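# Hand the bar over to the other gripper midair

## Task

Transfer the bar from the gripper holding it to the other gripper without setting it down anywhere. At the end, only the receiving gripper may hold the bar, and its grip must be on the bar's red end.

## Robot and tools

Robot: two UR12e-style arms, left_arm and right_arm, each with a parallel two-finger gripper that opens to 50 mm. Fingers point along the gripper's +z axis and close along its x axis. end_effector_position is the spot between the pads; fingertips extend 17.5 mm past it. A camera block juts roughly 10 cm toward the gripper's -y side and turns with it.

Frames: the scene frame has its origin at table-top height, midway between the nominal bases, +z up, +x out over the table, left_arm on the +y side. Image left/right does not match arm names. Calibrated bases: left_arm at (-0.018, +0.693, 0) m, right_arm at (+0.017, -0.689, 0) m, both turned almost not at all about z. Each arm's reported hand pose, velocities, Hand target and wrist camera pose are in that arm's own base frame. Fixed cameras and the table use the scene frame. Reported positions may be off by a few cm.

Row layout (shared by execute_actions and move): 18 numbers, each in [-1, 1]. First 9 are left_arm: dx, dy, dz, rx, ry, rz, gripper position, force_limit, speed. Last 9 are the same for right_arm. Both arms always appear. dx..rz are an offset, not a pose: measured along that arm's base axes from its Hand target as it stood when the action or move began. 1.0 = 0.6 m of translation or 180 degrees; rx, ry, rz form a single rotation vector about the Hand target position. Translation longer than 1.0 gets shortened along its direction. Sending the same offset twice moves twice. Six zeros re-commands the current Hand target. The three gripper numbers are absolute settings, not offsets: position +1 fully open, about -0.65 pads meet, -1 means close until stopped by an object; force_limit -1/0/+1 = about 20/102/185 N per pad; speed -1/0/+1 = 20/85/150 mm/s. Both start at +1. To keep a gripper unchanged, repeat its last three numbers; a 0 is itself a command. New force_limit or speed only take effect with a position change of 0.01 or more.

execute_actions(actions, cameras): actions is a list of actions; each action is up to 15 rows, one per 1/30 s step, and a short action repeats its final row. All rows in an action are offsets from that action's starting Hand target. An empty list returns images plus fields that are normally hidden. cameras: list of names (cam_head_left, cam_head_right, cam_left_wrist, cam_right_wrist), ["all"], or []; an unknown name invalidates the call.

move(target, speed, blend, stop_force, zero, blocking, cameras): straight-line paths to target, one 18-number row or up to 15 rows, every row an offset from the same starting Hand targets. speed in m/s, 0.002 to 3.2, default 0.25 (turning up to twice that in rad/s), one value or one per target. blend in m rounds corners of a list. stop_force in N, 4 to 120, ends an arm's path on contact against its motion; unreliable while the gripper rotates, and omit it when backing off something you press on. zero (default true) re-zeroes the force reference before the move. blocking=false returns after about 0.5 s, not allowed with stop_force. Paths do not avoid obstacles or the other arm; grippers lag and can overshoot when fast. Steer around an arm's own base, not close past it. The result adds a move: line such as done, off_target, moving, held or fault, plus limits (paced = pose clipped, held = steps withheld).

wait(seconds 0-10, cameras) lets time pass holding last commands. stop(cameras) brakes a running move; fingers continue. zoom_image(camera, region [x0,y0,x1,y1] pixels, at most 504x504) enlarges part of the newest image; images are 672x504. zero_wrist_force(arm) tares that wrist sensor. read_manual(section) gives licence text only. finished_scene(scene) ends the current scene irreversibly; pass its number.

Results: per arm, end_effector_position (m), end_effector_quat_wxyz, velocities (omitted when Joint velocities read within noise), Hand target (last commanded pose after clipping; the next offset starts here), Joint positions and torques (positive toward larger joint angle; include arm weight), Wrist force/torque in the gripper's own axes plus a peak line, Tool commands, gripper position_measured (opening ≈ (250 - value) x 0.202 mm) and object_status: 0 moving, 1 stopped while opening, 2 stopped while closing (object gripped), 3 reached command or pads met (usually nothing held). Confirm a grasp by status 2. Orientation commands are clipped to 32 degrees from the measured one per step. A gripper may rest short of its Hand target; resend the gap as an offset.

Avoid: dropping the bar or letting go while it moves; anything leaving the table; hard contact between arms (including one gripper squeezing the other's fingers); pushing into firm surfaces, since the stiff arms fault at about 150 N outside force or at the joint torque limits (pan/lift 313, elbow 142, wrists 51.3 N m) and then halt 10 s. The clearance check blocks arm-to-arm approaches except finger to finger. Long stretched holds heat motors; 85 °C brakes the arm for 30-60 s. For the handover, close the receiving gripper on the red end, check status 2, then open the first gripper and withdraw it.

Each tool is called after ">>>" as name(argument=value, ...), one argument or row to a line, values as JSON.

## Session

>>> execute_actions(
  actions=[],
)

Scene clock: 0.00 s.
left_arm: end_effector_position=(+0.5143, -0.6802, +0.1981) position_measured=132 object_status=3 end_effector_quat_wxyz=(-0.033, -0.239, +0.970, -0.027) | right_arm: end_effector_position=(+0.6290, +0.0000, +0.1905) position_measured=3 object_status=3 end_effector_quat_wxyz=(+0.000, +0.707, +0.707, +0.000)
Joint positions: left_arm=[-1.103 -1.223 1.731 -2.118 -1.648 -3.159] | right_arm=[3.422 -1.585 -2.144 -0.983 1.571 0.281]
Joint velocities: within noise
Joint torques (N m): no reading
Motor temperatures (°C): left_arm=[43 43 41 37 46 39] | right_arm=[48 46 44 43 48 43]
Wrist force (N): no reading
Wrist torque (N m): no reading
Wrist force, peak (N): no reading
Hand target: left_arm +0.5143, -0.6802, +0.1981; -0.033, -0.239, +0.970, -0.027 | right_arm +0.6290, +0.0000, +0.1905; +0.000, +0.707, +0.707, +0.000
Tool commands: left_gripper/position=-0.027451 left_gripper/force_limit=+1.0 left_gripper/speed=+1.0 right_gripper/position=+1.0 right_gripper/force_limit=+1.0 right_gripper/speed=+1.0

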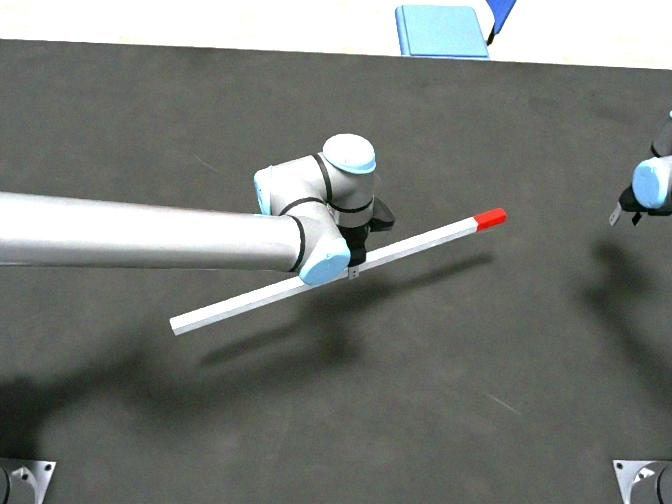

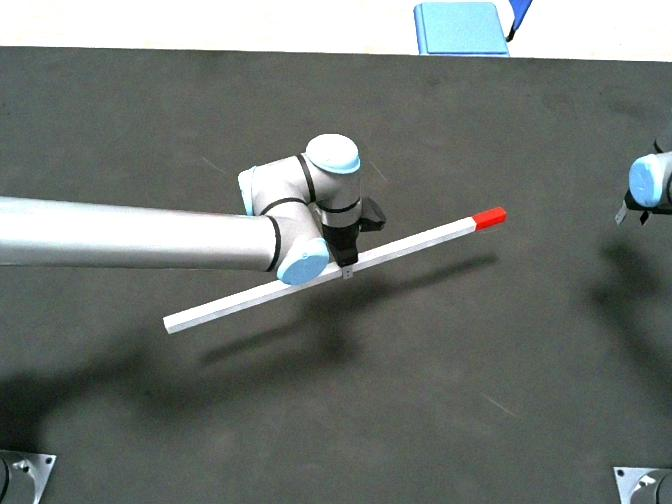

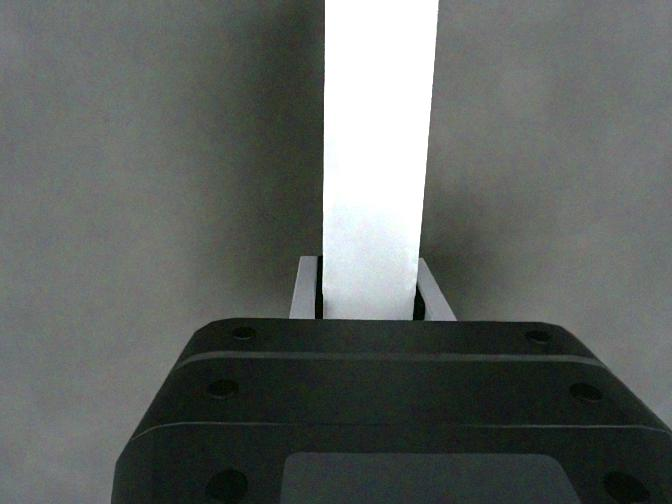

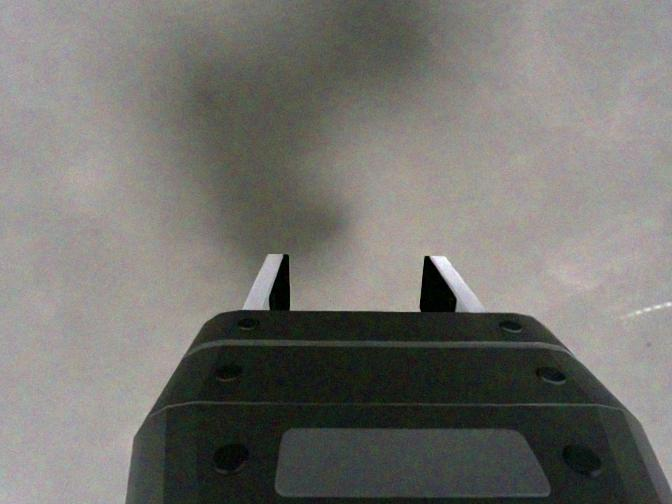

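>>> move(
  target=[0,0,0.25,-0.0984,-0.0516,0.0014,-1,1,1,0,0,0,0,0,0,1,1,1],
  speed=0.3,
  cameras=["cam_head_left","cam_head_right"],
)

Scene clock: 64.30 s.
left_arm: end_effector_position=(+0.5143, -0.6801, +0.3478) position_measured=132 object_status=2 end_effector_quat_wxyz=(+0.009, -0.230, +0.953, -0.195) | right_arm: end_effector_position=(+0.6290, +0.0000, +0.1905) position_measured=3 object_status=3 end_effector_quat_wxyz=(+0.000, +0.707, +0.707, +0.000)
Joint positions: left_arm=[-1.105 -1.42 1.814 -2.353 -1.641 -3.164] | right_arm=[3.422 -1.585 -2.144 -0.983 1.571 0.281]
Joint torques (N m): left_arm=[-8.16 -92.25 -76.11 -10.96 -0.84 -1.12] | right_arm=[0.66 45.48 44.18 5.38 0.53 0.06]
Wrist force (N): left_arm=[0.7 4.5 -0.7] | right_arm=[0.1 -0.3 -0.1]
Wrist torque (N m): left_arm=[0.08 -0.02 0.21] | right_arm=[-0.04 -0.01 0.00]
Wrist force, peak (N): left_arm=[1.3 3.2 -7.5] | right_arm=[0.5 -0.2 0.0]
Hand target: left_arm +0.5143, -0.6802, +0.3481; +0.009, -0.230, +0.953, -0.196 | right_arm +0.6290, +0.0000, +0.1905; +0.000, +0.707, +0.707, +0.000
Off the commanded pose: left_arm 0.000 m, 0 deg | right_arm 0.000 m, 0 deg.
move: done
Images, in order (width x height): cam_head_left 672x504, cam_head_right 672x504.

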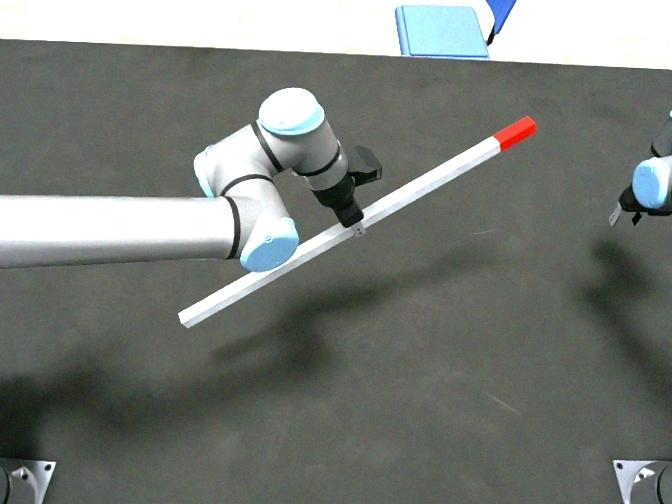

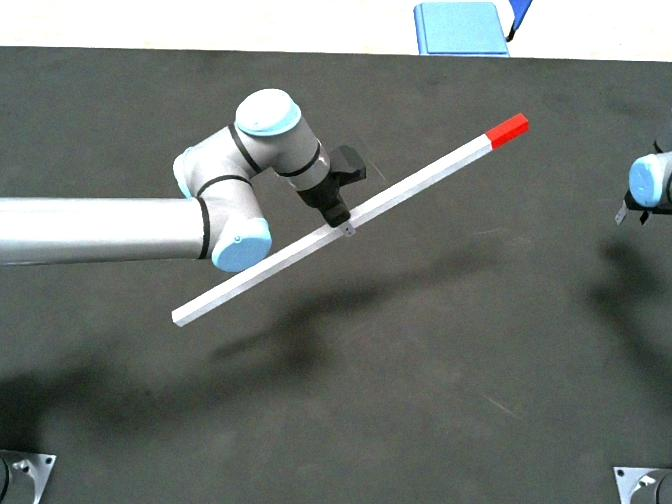

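>>> move(
  target=[0.025,0.018,0.4865,-0.3607,-0.1144,-0.1020,-1,1,1,-0.1333,0.4167,0.85,0.19245,-0.19245,0.19245,1,1,1],
  speed=0.4,
  cameras=["cam_head_left","cam_head_right"],
)

Scene clock: 183.10 s.
left_arm: end_effector_position=(+0.5294, -0.6694, +0.6400) position_measured=132 object_status=2 end_effector_quat_wxyz=(+0.016, -0.017, +0.707, -0.706) | right_arm: end_effector_position=(+0.5490, +0.2500, +0.7004) position_measured=3 object_status=3 end_effector_quat_wxyz=(+0.000, +0.408, +0.817, +0.408)
Joint positions: left_arm=[-0.913 -1.388 1.866 -3.617 -2.182 -3.141] | right_arm=[3.662 -1.181 -1.852 -0.93 1.996 0.046]
Joint torques (N m): left_arm=[-8.43 -75.81 -46.81 -7.44 -1.03 1] | right_arm=[-11.02 9.93 59.25 6.7 1.97 3.25]
Wrist force (N): left_arm=[2.9 12.6 -13.0] | right_arm=[0.1 -2.3 -0.8]
Wrist torque (N m): left_arm=[0.40 -0.30 0.16] | right_arm=[-0.32 -0.36 0.03]
Wrist force, peak (N): left_arm=[2.7 13.2 -12.9] | right_arm=[3.5 0.3 -3.3]
Hand target: left_arm +0.5293, -0.6694, +0.6400; +0.016, -0.017, +0.707, -0.706 | right_arm +0.5491, +0.2500, +0.7005; +0.000, +0.408, +0.816, +0.408
Off the commanded pose: left_arm 0.000 m, 0 deg | right_arm 0.000 m, 0 deg.
move: done
Images, in order (width x height): cam_head_left 672x504, cam_head_right 672x504.

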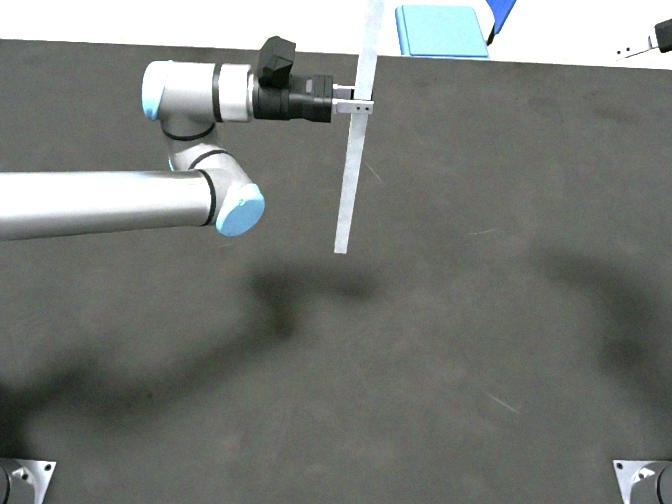

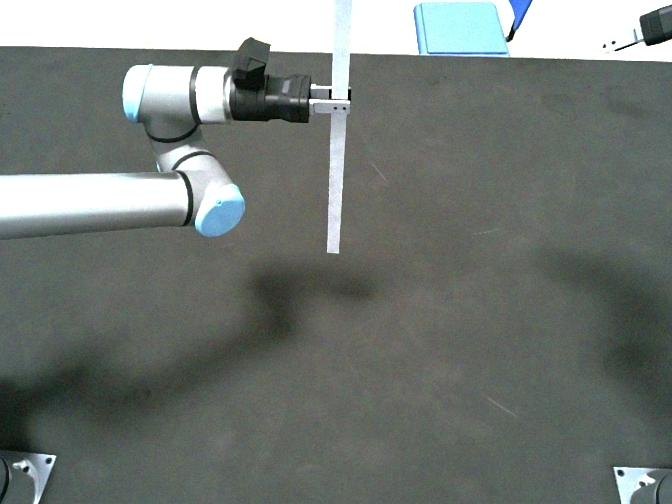

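>>> move(
  target=[0,0,0,0,0,0,-1,1,1,-0.1377,0.3088,0.5075,0.19245,-0.19245,0.1899,1,1,1],
  speed=0.4,
  cameras=["cam_right_wrist","cam_left_wrist"],
)

Scene clock: 191.27 s.
left_arm: end_effector_position=(+0.5293, -0.6694, +0.6400) position_measured=132 object_status=2 end_effector_quat_wxyz=(+0.016, -0.017, +0.707, -0.706) | right_arm: end_effector_position=(+0.4664, +0.4354, +1.0049) position_measured=3 object_status=3 end_effector_quat_wxyz=(+0.001, +0.004, +0.707, +0.708)
Joint positions: left_arm=[-0.914 -1.388 1.866 -3.618 -2.182 -3.141] | right_arm=[3.818 -1.396 -1.569 -0.174 2.458 0.005]
Joint torques (N m): left_arm=[-10 -69.86 -42.35 -8.81 -1.62 -0.8] | right_arm=[-13.06 26.47 56.91 4.93 1.26 -3]
Wrist force (N): left_arm=[2.8 12.6 -12.8] | right_arm=[2.1 -3.6 -3.0]
Wrist torque (N m): left_arm=[0.42 -0.29 0.19] | right_arm=[-0.64 -0.86 -0.11]
Wrist force, peak (N): left_arm=[2.9 12.9 -13.2] | right_arm=[1.9 -3.7 -3.5]
Hand target: left_arm +0.5293, -0.6694, +0.6400; +0.016, -0.017, +0.707, -0.706 | right_arm +0.4664, +0.4353, +1.0050; +0.002, +0.003, +0.706, +0.708
Off the commanded pose: left_arm 0.000 m, 0 deg | right_arm 0.000 m, 0 deg.
move: done
Images, in order (width x height): cam_left_wrist 672x504, cam_right_wrist 672x504.

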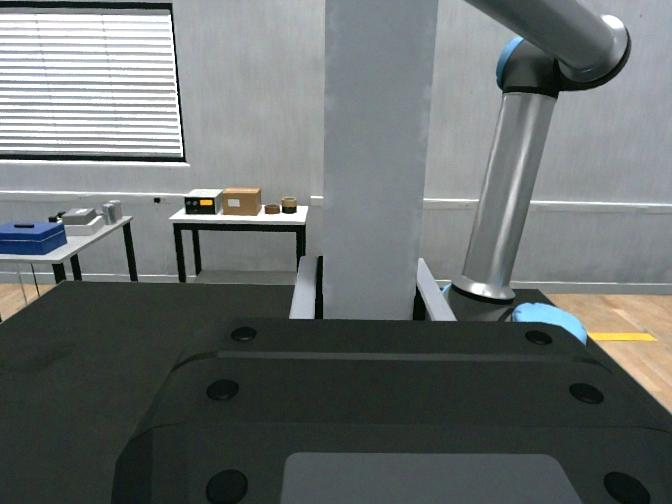

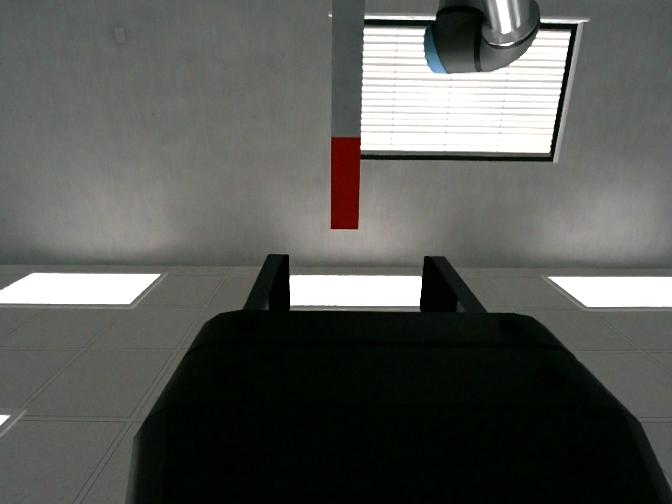

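>>> move(
  target=[0,0,0,0,0,0,-1,1,1,0.0022,0.275,0.003,0,0,0,1,1,1],
  speed=0.25,
  cameras=["cam_right_wrist"],
)

>>> zoom_image(
  camera="cam_right_wrist",
  region=[230, 60, 480, 310],
)

Scene clock: 223.57 s.
left_arm: end_effector_position=(+0.5293, -0.6694, +0.6400) position_measured=132 object_status=2 end_effector_quat_wxyz=(+0.016, -0.017, +0.707, -0.706) | right_arm: end_effector_position=(+0.4677, +0.6002, +1.0069) position_measured=3 object_status=3 end_effector_quat_wxyz=(+0.002, +0.003, +0.706, +0.708)
Joint positions: left_arm=[-0.914 -1.388 1.866 -3.618 -2.182 -3.141] | right_arm=[4.05 -1.523 -1.454 -0.162 2.226 0.004]
Joint torques (N m): left_arm=[-10.59 -70.92 -42.81 -9.13 -1.54 -1.03] | right_arm=[13.78 40.07 47.21 0.92 -1.7 -3.14]
Wrist force (N): left_arm=[2.6 12.6 -12.8] | right_arm=[0.6 -3.4 -2.5]
Wrist torque (N m): left_arm=[0.41 -0.24 0.19] | right_arm=[-0.75 -0.62 0.05]
Wrist force, peak (N): left_arm=[2.9 12.9 -13.0] | right_arm=[1.5 -3.4 -6.9]
Hand target: left_arm +0.5293, -0.6694, +0.6400; +0.016, -0.017, +0.707, -0.706 | right_arm +0.4678, +0.6003, +1.0068; +0.002, +0.003, +0.706, +0.708
Off the commanded pose: left_arm 0.000 m, 0 deg | right_arm 0.000 m, 0 deg.
move: done
Images, in order (width x height): cam_right_wrist 672x504.

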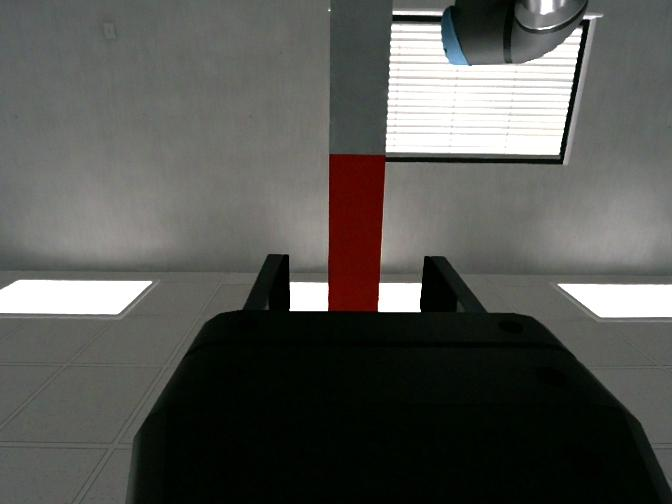

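Scaled by 2.016 from the camera's 672x504 image, which has a finer 960x720 frame.

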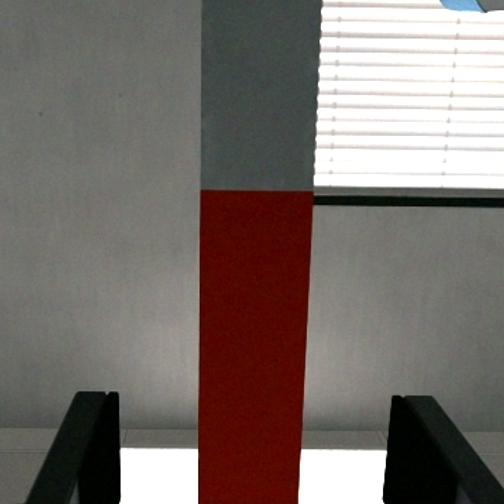

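>>> move(
  target=[0,0,0,0,0,0,-1,1,1,-0.001,0.0967,0,0,0,0,1,1,1],
  speed=0.12,
  stop_force=25,
  cameras=["cam_right_wrist"],
)

>>> zoom_image(
  camera="cam_right_wrist",
  region=[230, 130, 480, 330],
)

Scene clock: 250.40 s.
left_arm: end_effector_position=(+0.5293, -0.6694, +0.6400) position_measured=132 object_status=2 end_effector_quat_wxyz=(+0.016, -0.017, +0.707, -0.706) | right_arm: end_effector_position=(+0.4671, +0.6584, +1.0068) position_measured=3 object_status=3 end_effector_quat_wxyz=(+0.002, +0.003, +0.706, +0.708)
Joint positions: left_arm=[-0.914 -1.388 1.866 -3.618 -2.182 -3.141] | right_arm=[4.113 -1.581 -1.397 -0.161 2.163 0.004]
Joint torques (N m): left_arm=[-9.94 -69.21 -42.31 -9.28 -1.43 -0.89] | right_arm=[-18.48 72.54 40.53 0.88 1.05 -3.07]
Wrist force (N): left_arm=[2.8 12.5 -12.8] | right_arm=[1.0 -3.5 -2.7]
Wrist torque (N m): left_arm=[0.39 -0.28 0.19] | right_arm=[-0.62 -0.68 0.10]
Wrist force, peak (N): left_arm=[2.9 12.7 -13.1] | right_arm=[0.9 -2.8 -5.0]
Hand target: left_arm +0.5293, -0.6694, +0.6400; +0.016, -0.017, +0.707, -0.706 | right_arm +0.4672, +0.6583, +1.0068; +0.002, +0.003, +0.706, +0.708
Off the commanded pose: left_arm 0.000 m, 0 deg | right_arm 0.000 m, 0 deg.
move: done
Images, in order (width x height): cam_right_wrist 672x504.

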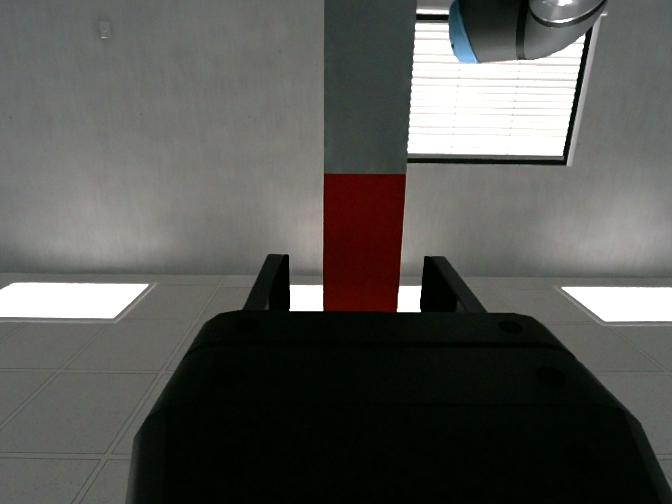

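Scaled by 2.016 from the camera's 672x504 image, which has a finer 960x720 frame.

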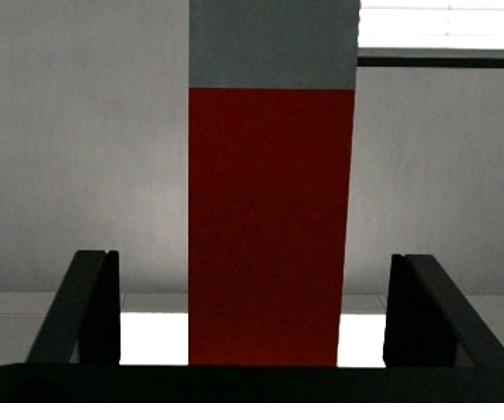

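>>> move(
  target=[0,0,0,0,0,0,-1,1,1,-0.0006,0.0133,0,0,0,0,1,1,1],
  speed=0.1,
  stop_force=25,
)

>>> execute_actions(
  actions=[
    [[0,0,0,0,0,0,-1,1,1,0,0,0,0,0,0,-1,-1,-0.7]],
  ],
  cameras=["cam_right_wrist"],
)

Scene clock: 264.03 s.
left_arm: end_effector_position=(+0.5293, -0.6694, +0.6400) position_measured=132 object_status=2 end_effector_quat_wxyz=(+0.016, -0.017, +0.707, -0.706) | right_arm: end_effector_position=(+0.4668, +0.6663, +1.0068) position_measured=3 object_status=3 end_effector_quat_wxyz=(+0.002, +0.003, +0.706, +0.708)
Joint positions: left_arm=[-0.914 -1.388 1.866 -3.618 -2.182 -3.141] | right_arm=[4.122 -1.589 -1.389 -0.162 2.155 0.004]
Joint torques (N m): left_arm=[-9.96 -70.75 -42.33 -8.5 -1.49 -0.73] | right_arm=[-15.14 72.25 40.87 1.52 2.72 -3.03]
Wrist force (N): left_arm=[2.8 12.3 -12.7] | right_arm=[1.3 -3.3 -2.4]
Wrist torque (N m): left_arm=[0.37 -0.29 0.19] | right_arm=[-0.57 -0.74 0.10]
Wrist force, peak (N): left_arm=[3.1 12.8 -13.0] | right_arm=[1.0 -3.3 -3.4]
Hand target: left_arm +0.5293, -0.6694, +0.6400; +0.016, -0.017, +0.707, -0.706 | right_arm +0.4668, +0.6663, +1.0068; +0.002, +0.003, +0.706, +0.708
Off the commanded pose: left_arm 0.000 m, 0 deg | right_arm 0.000 m, 0 deg.
move: done

Scene clock: 264.90 s.
left_arm: end_effector_position=(+0.5293, -0.6694, +0.6400) position_measured=132 object_status=2 end_effector_quat_wxyz=(+0.016, -0.017, +0.707, -0.706) | right_arm: end_effector_position=(+0.4668, +0.6663, +1.0068) position_measured=127 object_status=2 end_effector_quat_wxyz=(+0.002, +0.003, +0.706, +0.708)
Joint positions: left_arm=[-0.914 -1.388 1.866 -3.618 -2.182 -3.141] | right_arm=[4.122 -1.589 -1.389 -0.162 2.155 0.004]
Joint torques (N m): left_arm=[-10.25 -72.74 -43.52 -8.71 -1.27 -0.89] | right_arm=[-14.59 72.66 41.33 1.72 2.5 -2.78]
Wrist force (N): left_arm=[2.6 12.4 -12.9] | right_arm=[1.4 -3.7 -2.4]
Wrist torque (N m): left_arm=[0.43 -0.40 -0.01] | right_arm=[-0.60 -0.81 0.00]
Wrist force, peak (N): left_arm=[2.9 12.7 -12.9] | right_arm=[1.8 -3.6 -2.6]
Hand target: left_arm +0.5293, -0.6694, +0.6400; +0.016, -0.017, +0.707, -0.706 | right_arm +0.4668, +0.6663, +1.0068; +0.002, +0.003, +0.706, +0.708
Off the commanded pose: left_arm 0.000 m, 0 deg | right_arm 0.000 m, 0 deg.
Images, in order (width x height): cam_right_wrist 672x504.

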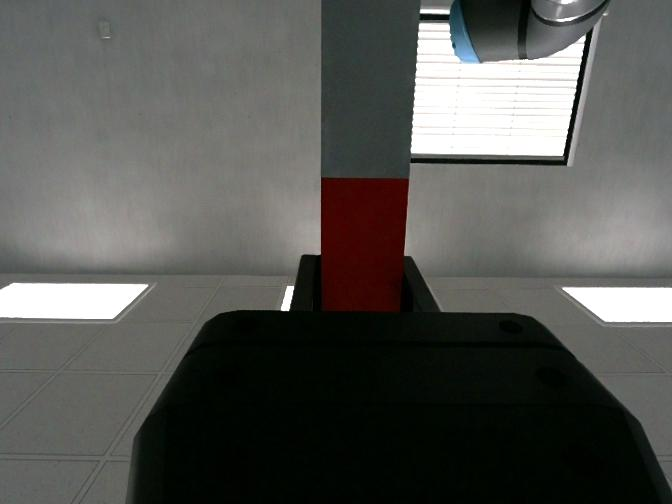

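>>> execute_actions(
  actions=[
    [[0,0,0,0,0,0,-1,1,1,0,0,0,0,0,0,-0.97,-0.5,-0.9]],
  ],
)

Scene clock: 275.87 s.
left_arm: end_effector_position=(+0.5293, -0.6694, +0.6400) position_measured=132 object_status=2 end_effector_quat_wxyz=(+0.016, -0.017, +0.707, -0.706) | right_arm: end_effector_position=(+0.4668, +0.6663, +1.0068) position_measured=129 object_status=2 end_effector_quat_wxyz=(+0.002, +0.003, +0.706, +0.708)
Joint positions: left_arm=[-0.914 -1.388 1.866 -3.618 -2.182 -3.141] | right_arm=[4.122 -1.589 -1.389 -0.162 2.155 0.004]
Joint torques (N m): left_arm=[-8.59 -72.65 -48.1 -5.87 -1.17 -0.8] | right_arm=[-15.29 66.33 48.13 3.04 0.35 -0.05]
Wrist force (N): left_arm=[2.3 12.3 -13.2] | right_arm=[1.4 -3.6 -2.5]
Wrist torque (N m): left_arm=[0.41 -0.37 -0.01] | right_arm=[-0.59 -0.81 0.00]
Wrist force, peak (N): left_arm=[2.9 12.4 -13.2] | right_arm=[1.6 -3.7 -2.9]
Hand target: left_arm +0.5293, -0.6694, +0.6400; +0.016, -0.017, +0.707, -0.706 | right_arm +0.4668, +0.6663, +1.0068; +0.002, +0.003, +0.706, +0.708
Off the commanded pose: left_arm 0.000 m, 0 deg | right_arm 0.000 m, 0 deg.

>>> execute_actions(
  actions=[
    [[0,0,0,0,0,0,-1,1,1,0,0,0,0,0,0,-1,1,-0.9]],
  ],
)

Scene clock: 280.53 s.
left_arm: end_effector_position=(+0.5293, -0.6694, +0.6400) position_measured=132 object_status=2 end_effector_quat_wxyz=(+0.016, -0.017, +0.707, -0.706) | right_arm: end_effector_position=(+0.4668, +0.6663, +1.0068) position_measured=132 object_status=2 end_effector_quat_wxyz=(+0.002, +0.003, +0.706, +0.708)
Joint positions: left_arm=[-0.914 -1.388 1.866 -3.618 -2.182 -3.141] | right_arm=[4.122 -1.589 -1.389 -0.162 2.155 0.004]
Joint torques (N m): left_arm=[-10.14 -76.19 -52.56 -3.96 -1.29 -0.86] | right_arm=[-15.23 60.95 54.64 4.26 -1.57 1.42]
Wrist force (N): left_arm=[2.6 12.2 -12.6] | right_arm=[1.5 -3.4 -2.7]
Wrist torque (N m): left_arm=[0.40 -0.42 -0.01] | right_arm=[-0.55 -0.84 -0.01]
Wrist force, peak (N): left_arm=[2.3 12.6 -12.9] | right_arm=[1.6 -3.8 -2.7]
Hand target: left_arm +0.5293, -0.6694, +0.6400; +0.016, -0.017, +0.707, -0.706 | right_arm +0.4668, +0.6663, +1.0068; +0.002, +0.003, +0.706, +0.708
Off the commanded pose: left_arm 0.000 m, 0 deg | right_arm 0.000 m, 0 deg.

>>> execute_actions(
  actions=[
    [[0,0,0,0,0,0,1,1,-0.8,0,0,0,0,0,0,-1,1,-0.9]],
  ],
  cameras=["cam_left_wrist"],
)

Scene clock: 288.10 s.
left_arm: end_effector_position=(+0.5293, -0.6694, +0.6401) position_measured=3 object_status=3 end_effector_quat_wxyz=(+0.016, -0.017, +0.707, -0.706) | right_arm: end_effector_position=(+0.4668, +0.6663, +1.0068) position_measured=132 object_status=2 end_effector_quat_wxyz=(+0.002, +0.003, +0.706, +0.708)
Joint positions: left_arm=[-0.914 -1.388 1.866 -3.618 -2.182 -3.141] | right_arm=[4.122 -1.589 -1.389 -0.162 2.155 0.004]
Joint torques (N m): left_arm=[-9.92 -65.54 -50.62 -3.67 -1.13 -0.67] | right_arm=[-15.08 55.64 57.74 8.87 -2.04 1.35]
Wrist force (N): left_arm=[3.4 -1.7 -12.9] | right_arm=[1.5 -16.8 -2.3]
Wrist torque (N m): left_arm=[0.24 -0.38 0.19] | right_arm=[-0.47 -0.75 0.15]
Wrist force, peak (N): left_arm=[2.7 12.4 -13.1] | right_arm=[0.9 -19.0 -1.6]
Hand target: left_arm +0.5293, -0.6694, +0.6400; +0.016, -0.017, +0.707, -0.706 | right_arm +0.4668, +0.6663, +1.0068; +0.002, +0.003, +0.706, +0.708
Off the commanded pose: left_arm 0.000 m, 0 deg | right_arm 0.000 m, 0 deg.
Images, in order (width x height): cam_left_wrist 672x504.

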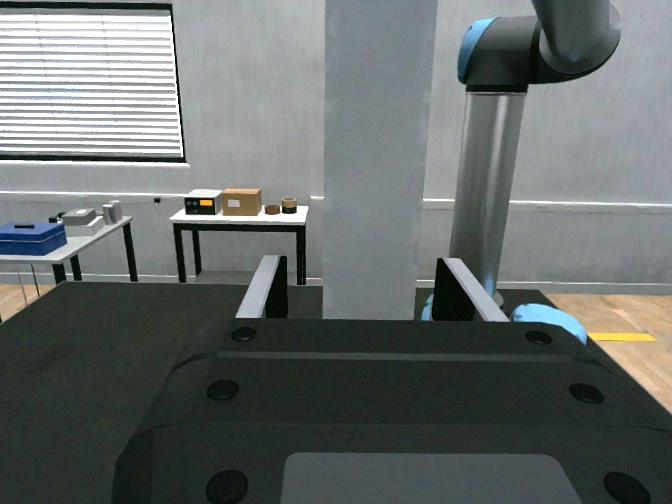

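>>> move(
  target=[-0.0115,0.25,0,0,0,0,1,1,-0.8,0,0,0,0,0,0,-1,1,-0.9],
  speed=0.3,
  cameras=["cam_left_wrist","cam_right_wrist"],
)

Scene clock: 295.80 s.
left_arm: end_effector_position=(+0.5224, -0.5195, +0.6400) position_measured=3 object_status=3 end_effector_quat_wxyz=(+0.016, -0.017, +0.707, -0.706) | right_arm: end_effector_position=(+0.4668, +0.6663, +1.0068) position_measured=132 object_status=2 end_effector_quat_wxyz=(+0.002, +0.003, +0.706, +0.708)
Joint positions: left_arm=[-0.746 -1.522 2.019 -3.636 -2.349 -3.141] | right_arm=[4.122 -1.589 -1.389 -0.162 2.155 0.004]
Joint torques (N m): left_arm=[17.5 -64.35 -52.19 0.38 -1.26 2.94] | right_arm=[-15.57 49.35 68.12 8.3 -1.88 1.25]
Wrist force (N): left_arm=[3.1 -1.2 -12.9] | right_arm=[1.1 -16.9 -2.4]
Wrist torque (N m): left_arm=[0.32 -0.31 0.20] | right_arm=[-0.53 -0.70 0.09]
Wrist force, peak (N): left_arm=[3.0 -1.5 -17.8] | right_arm=[1.2 -17.2 -2.8]
Hand target: left_arm +0.5224, -0.5194, +0.6400; +0.016, -0.017, +0.707, -0.706 | right_arm +0.4668, +0.6663, +1.0068; +0.002, +0.003, +0.706, +0.708
Off the commanded pose: left_arm 0.000 m, 0 deg | right_arm 0.000 m, 0 deg.
move: done
Images, in order (width x height): cam_left_wrist 672x504, cam_right_wrist 672x504.

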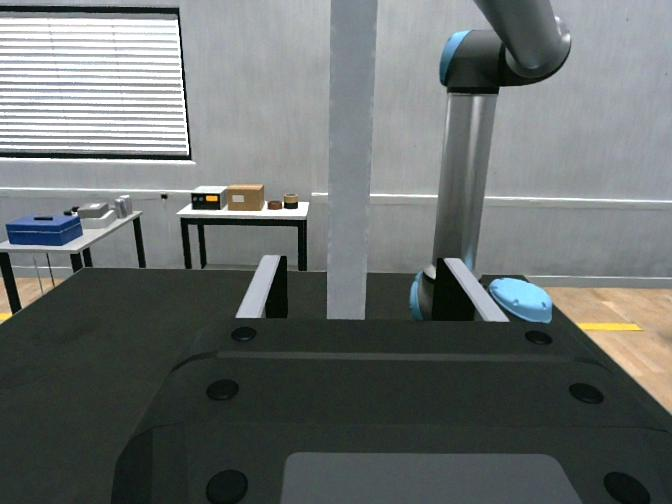

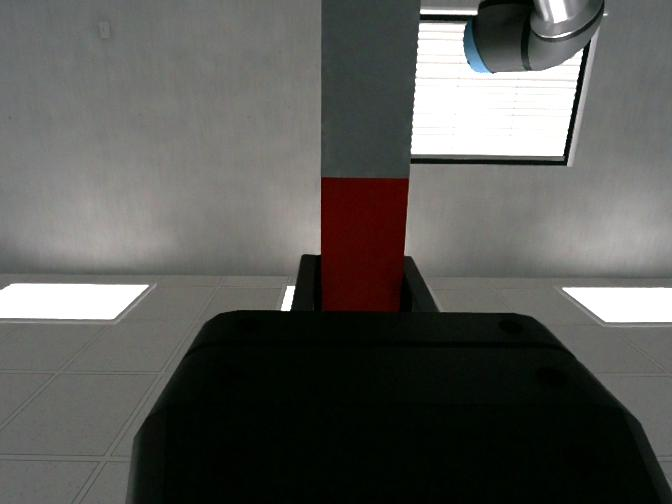

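Right gripper alone holds the bar by its red end, the bar is stationary, and the left is clear.

>>> finished_scene(
  scene=1,
)

The scene is finished: the task was done.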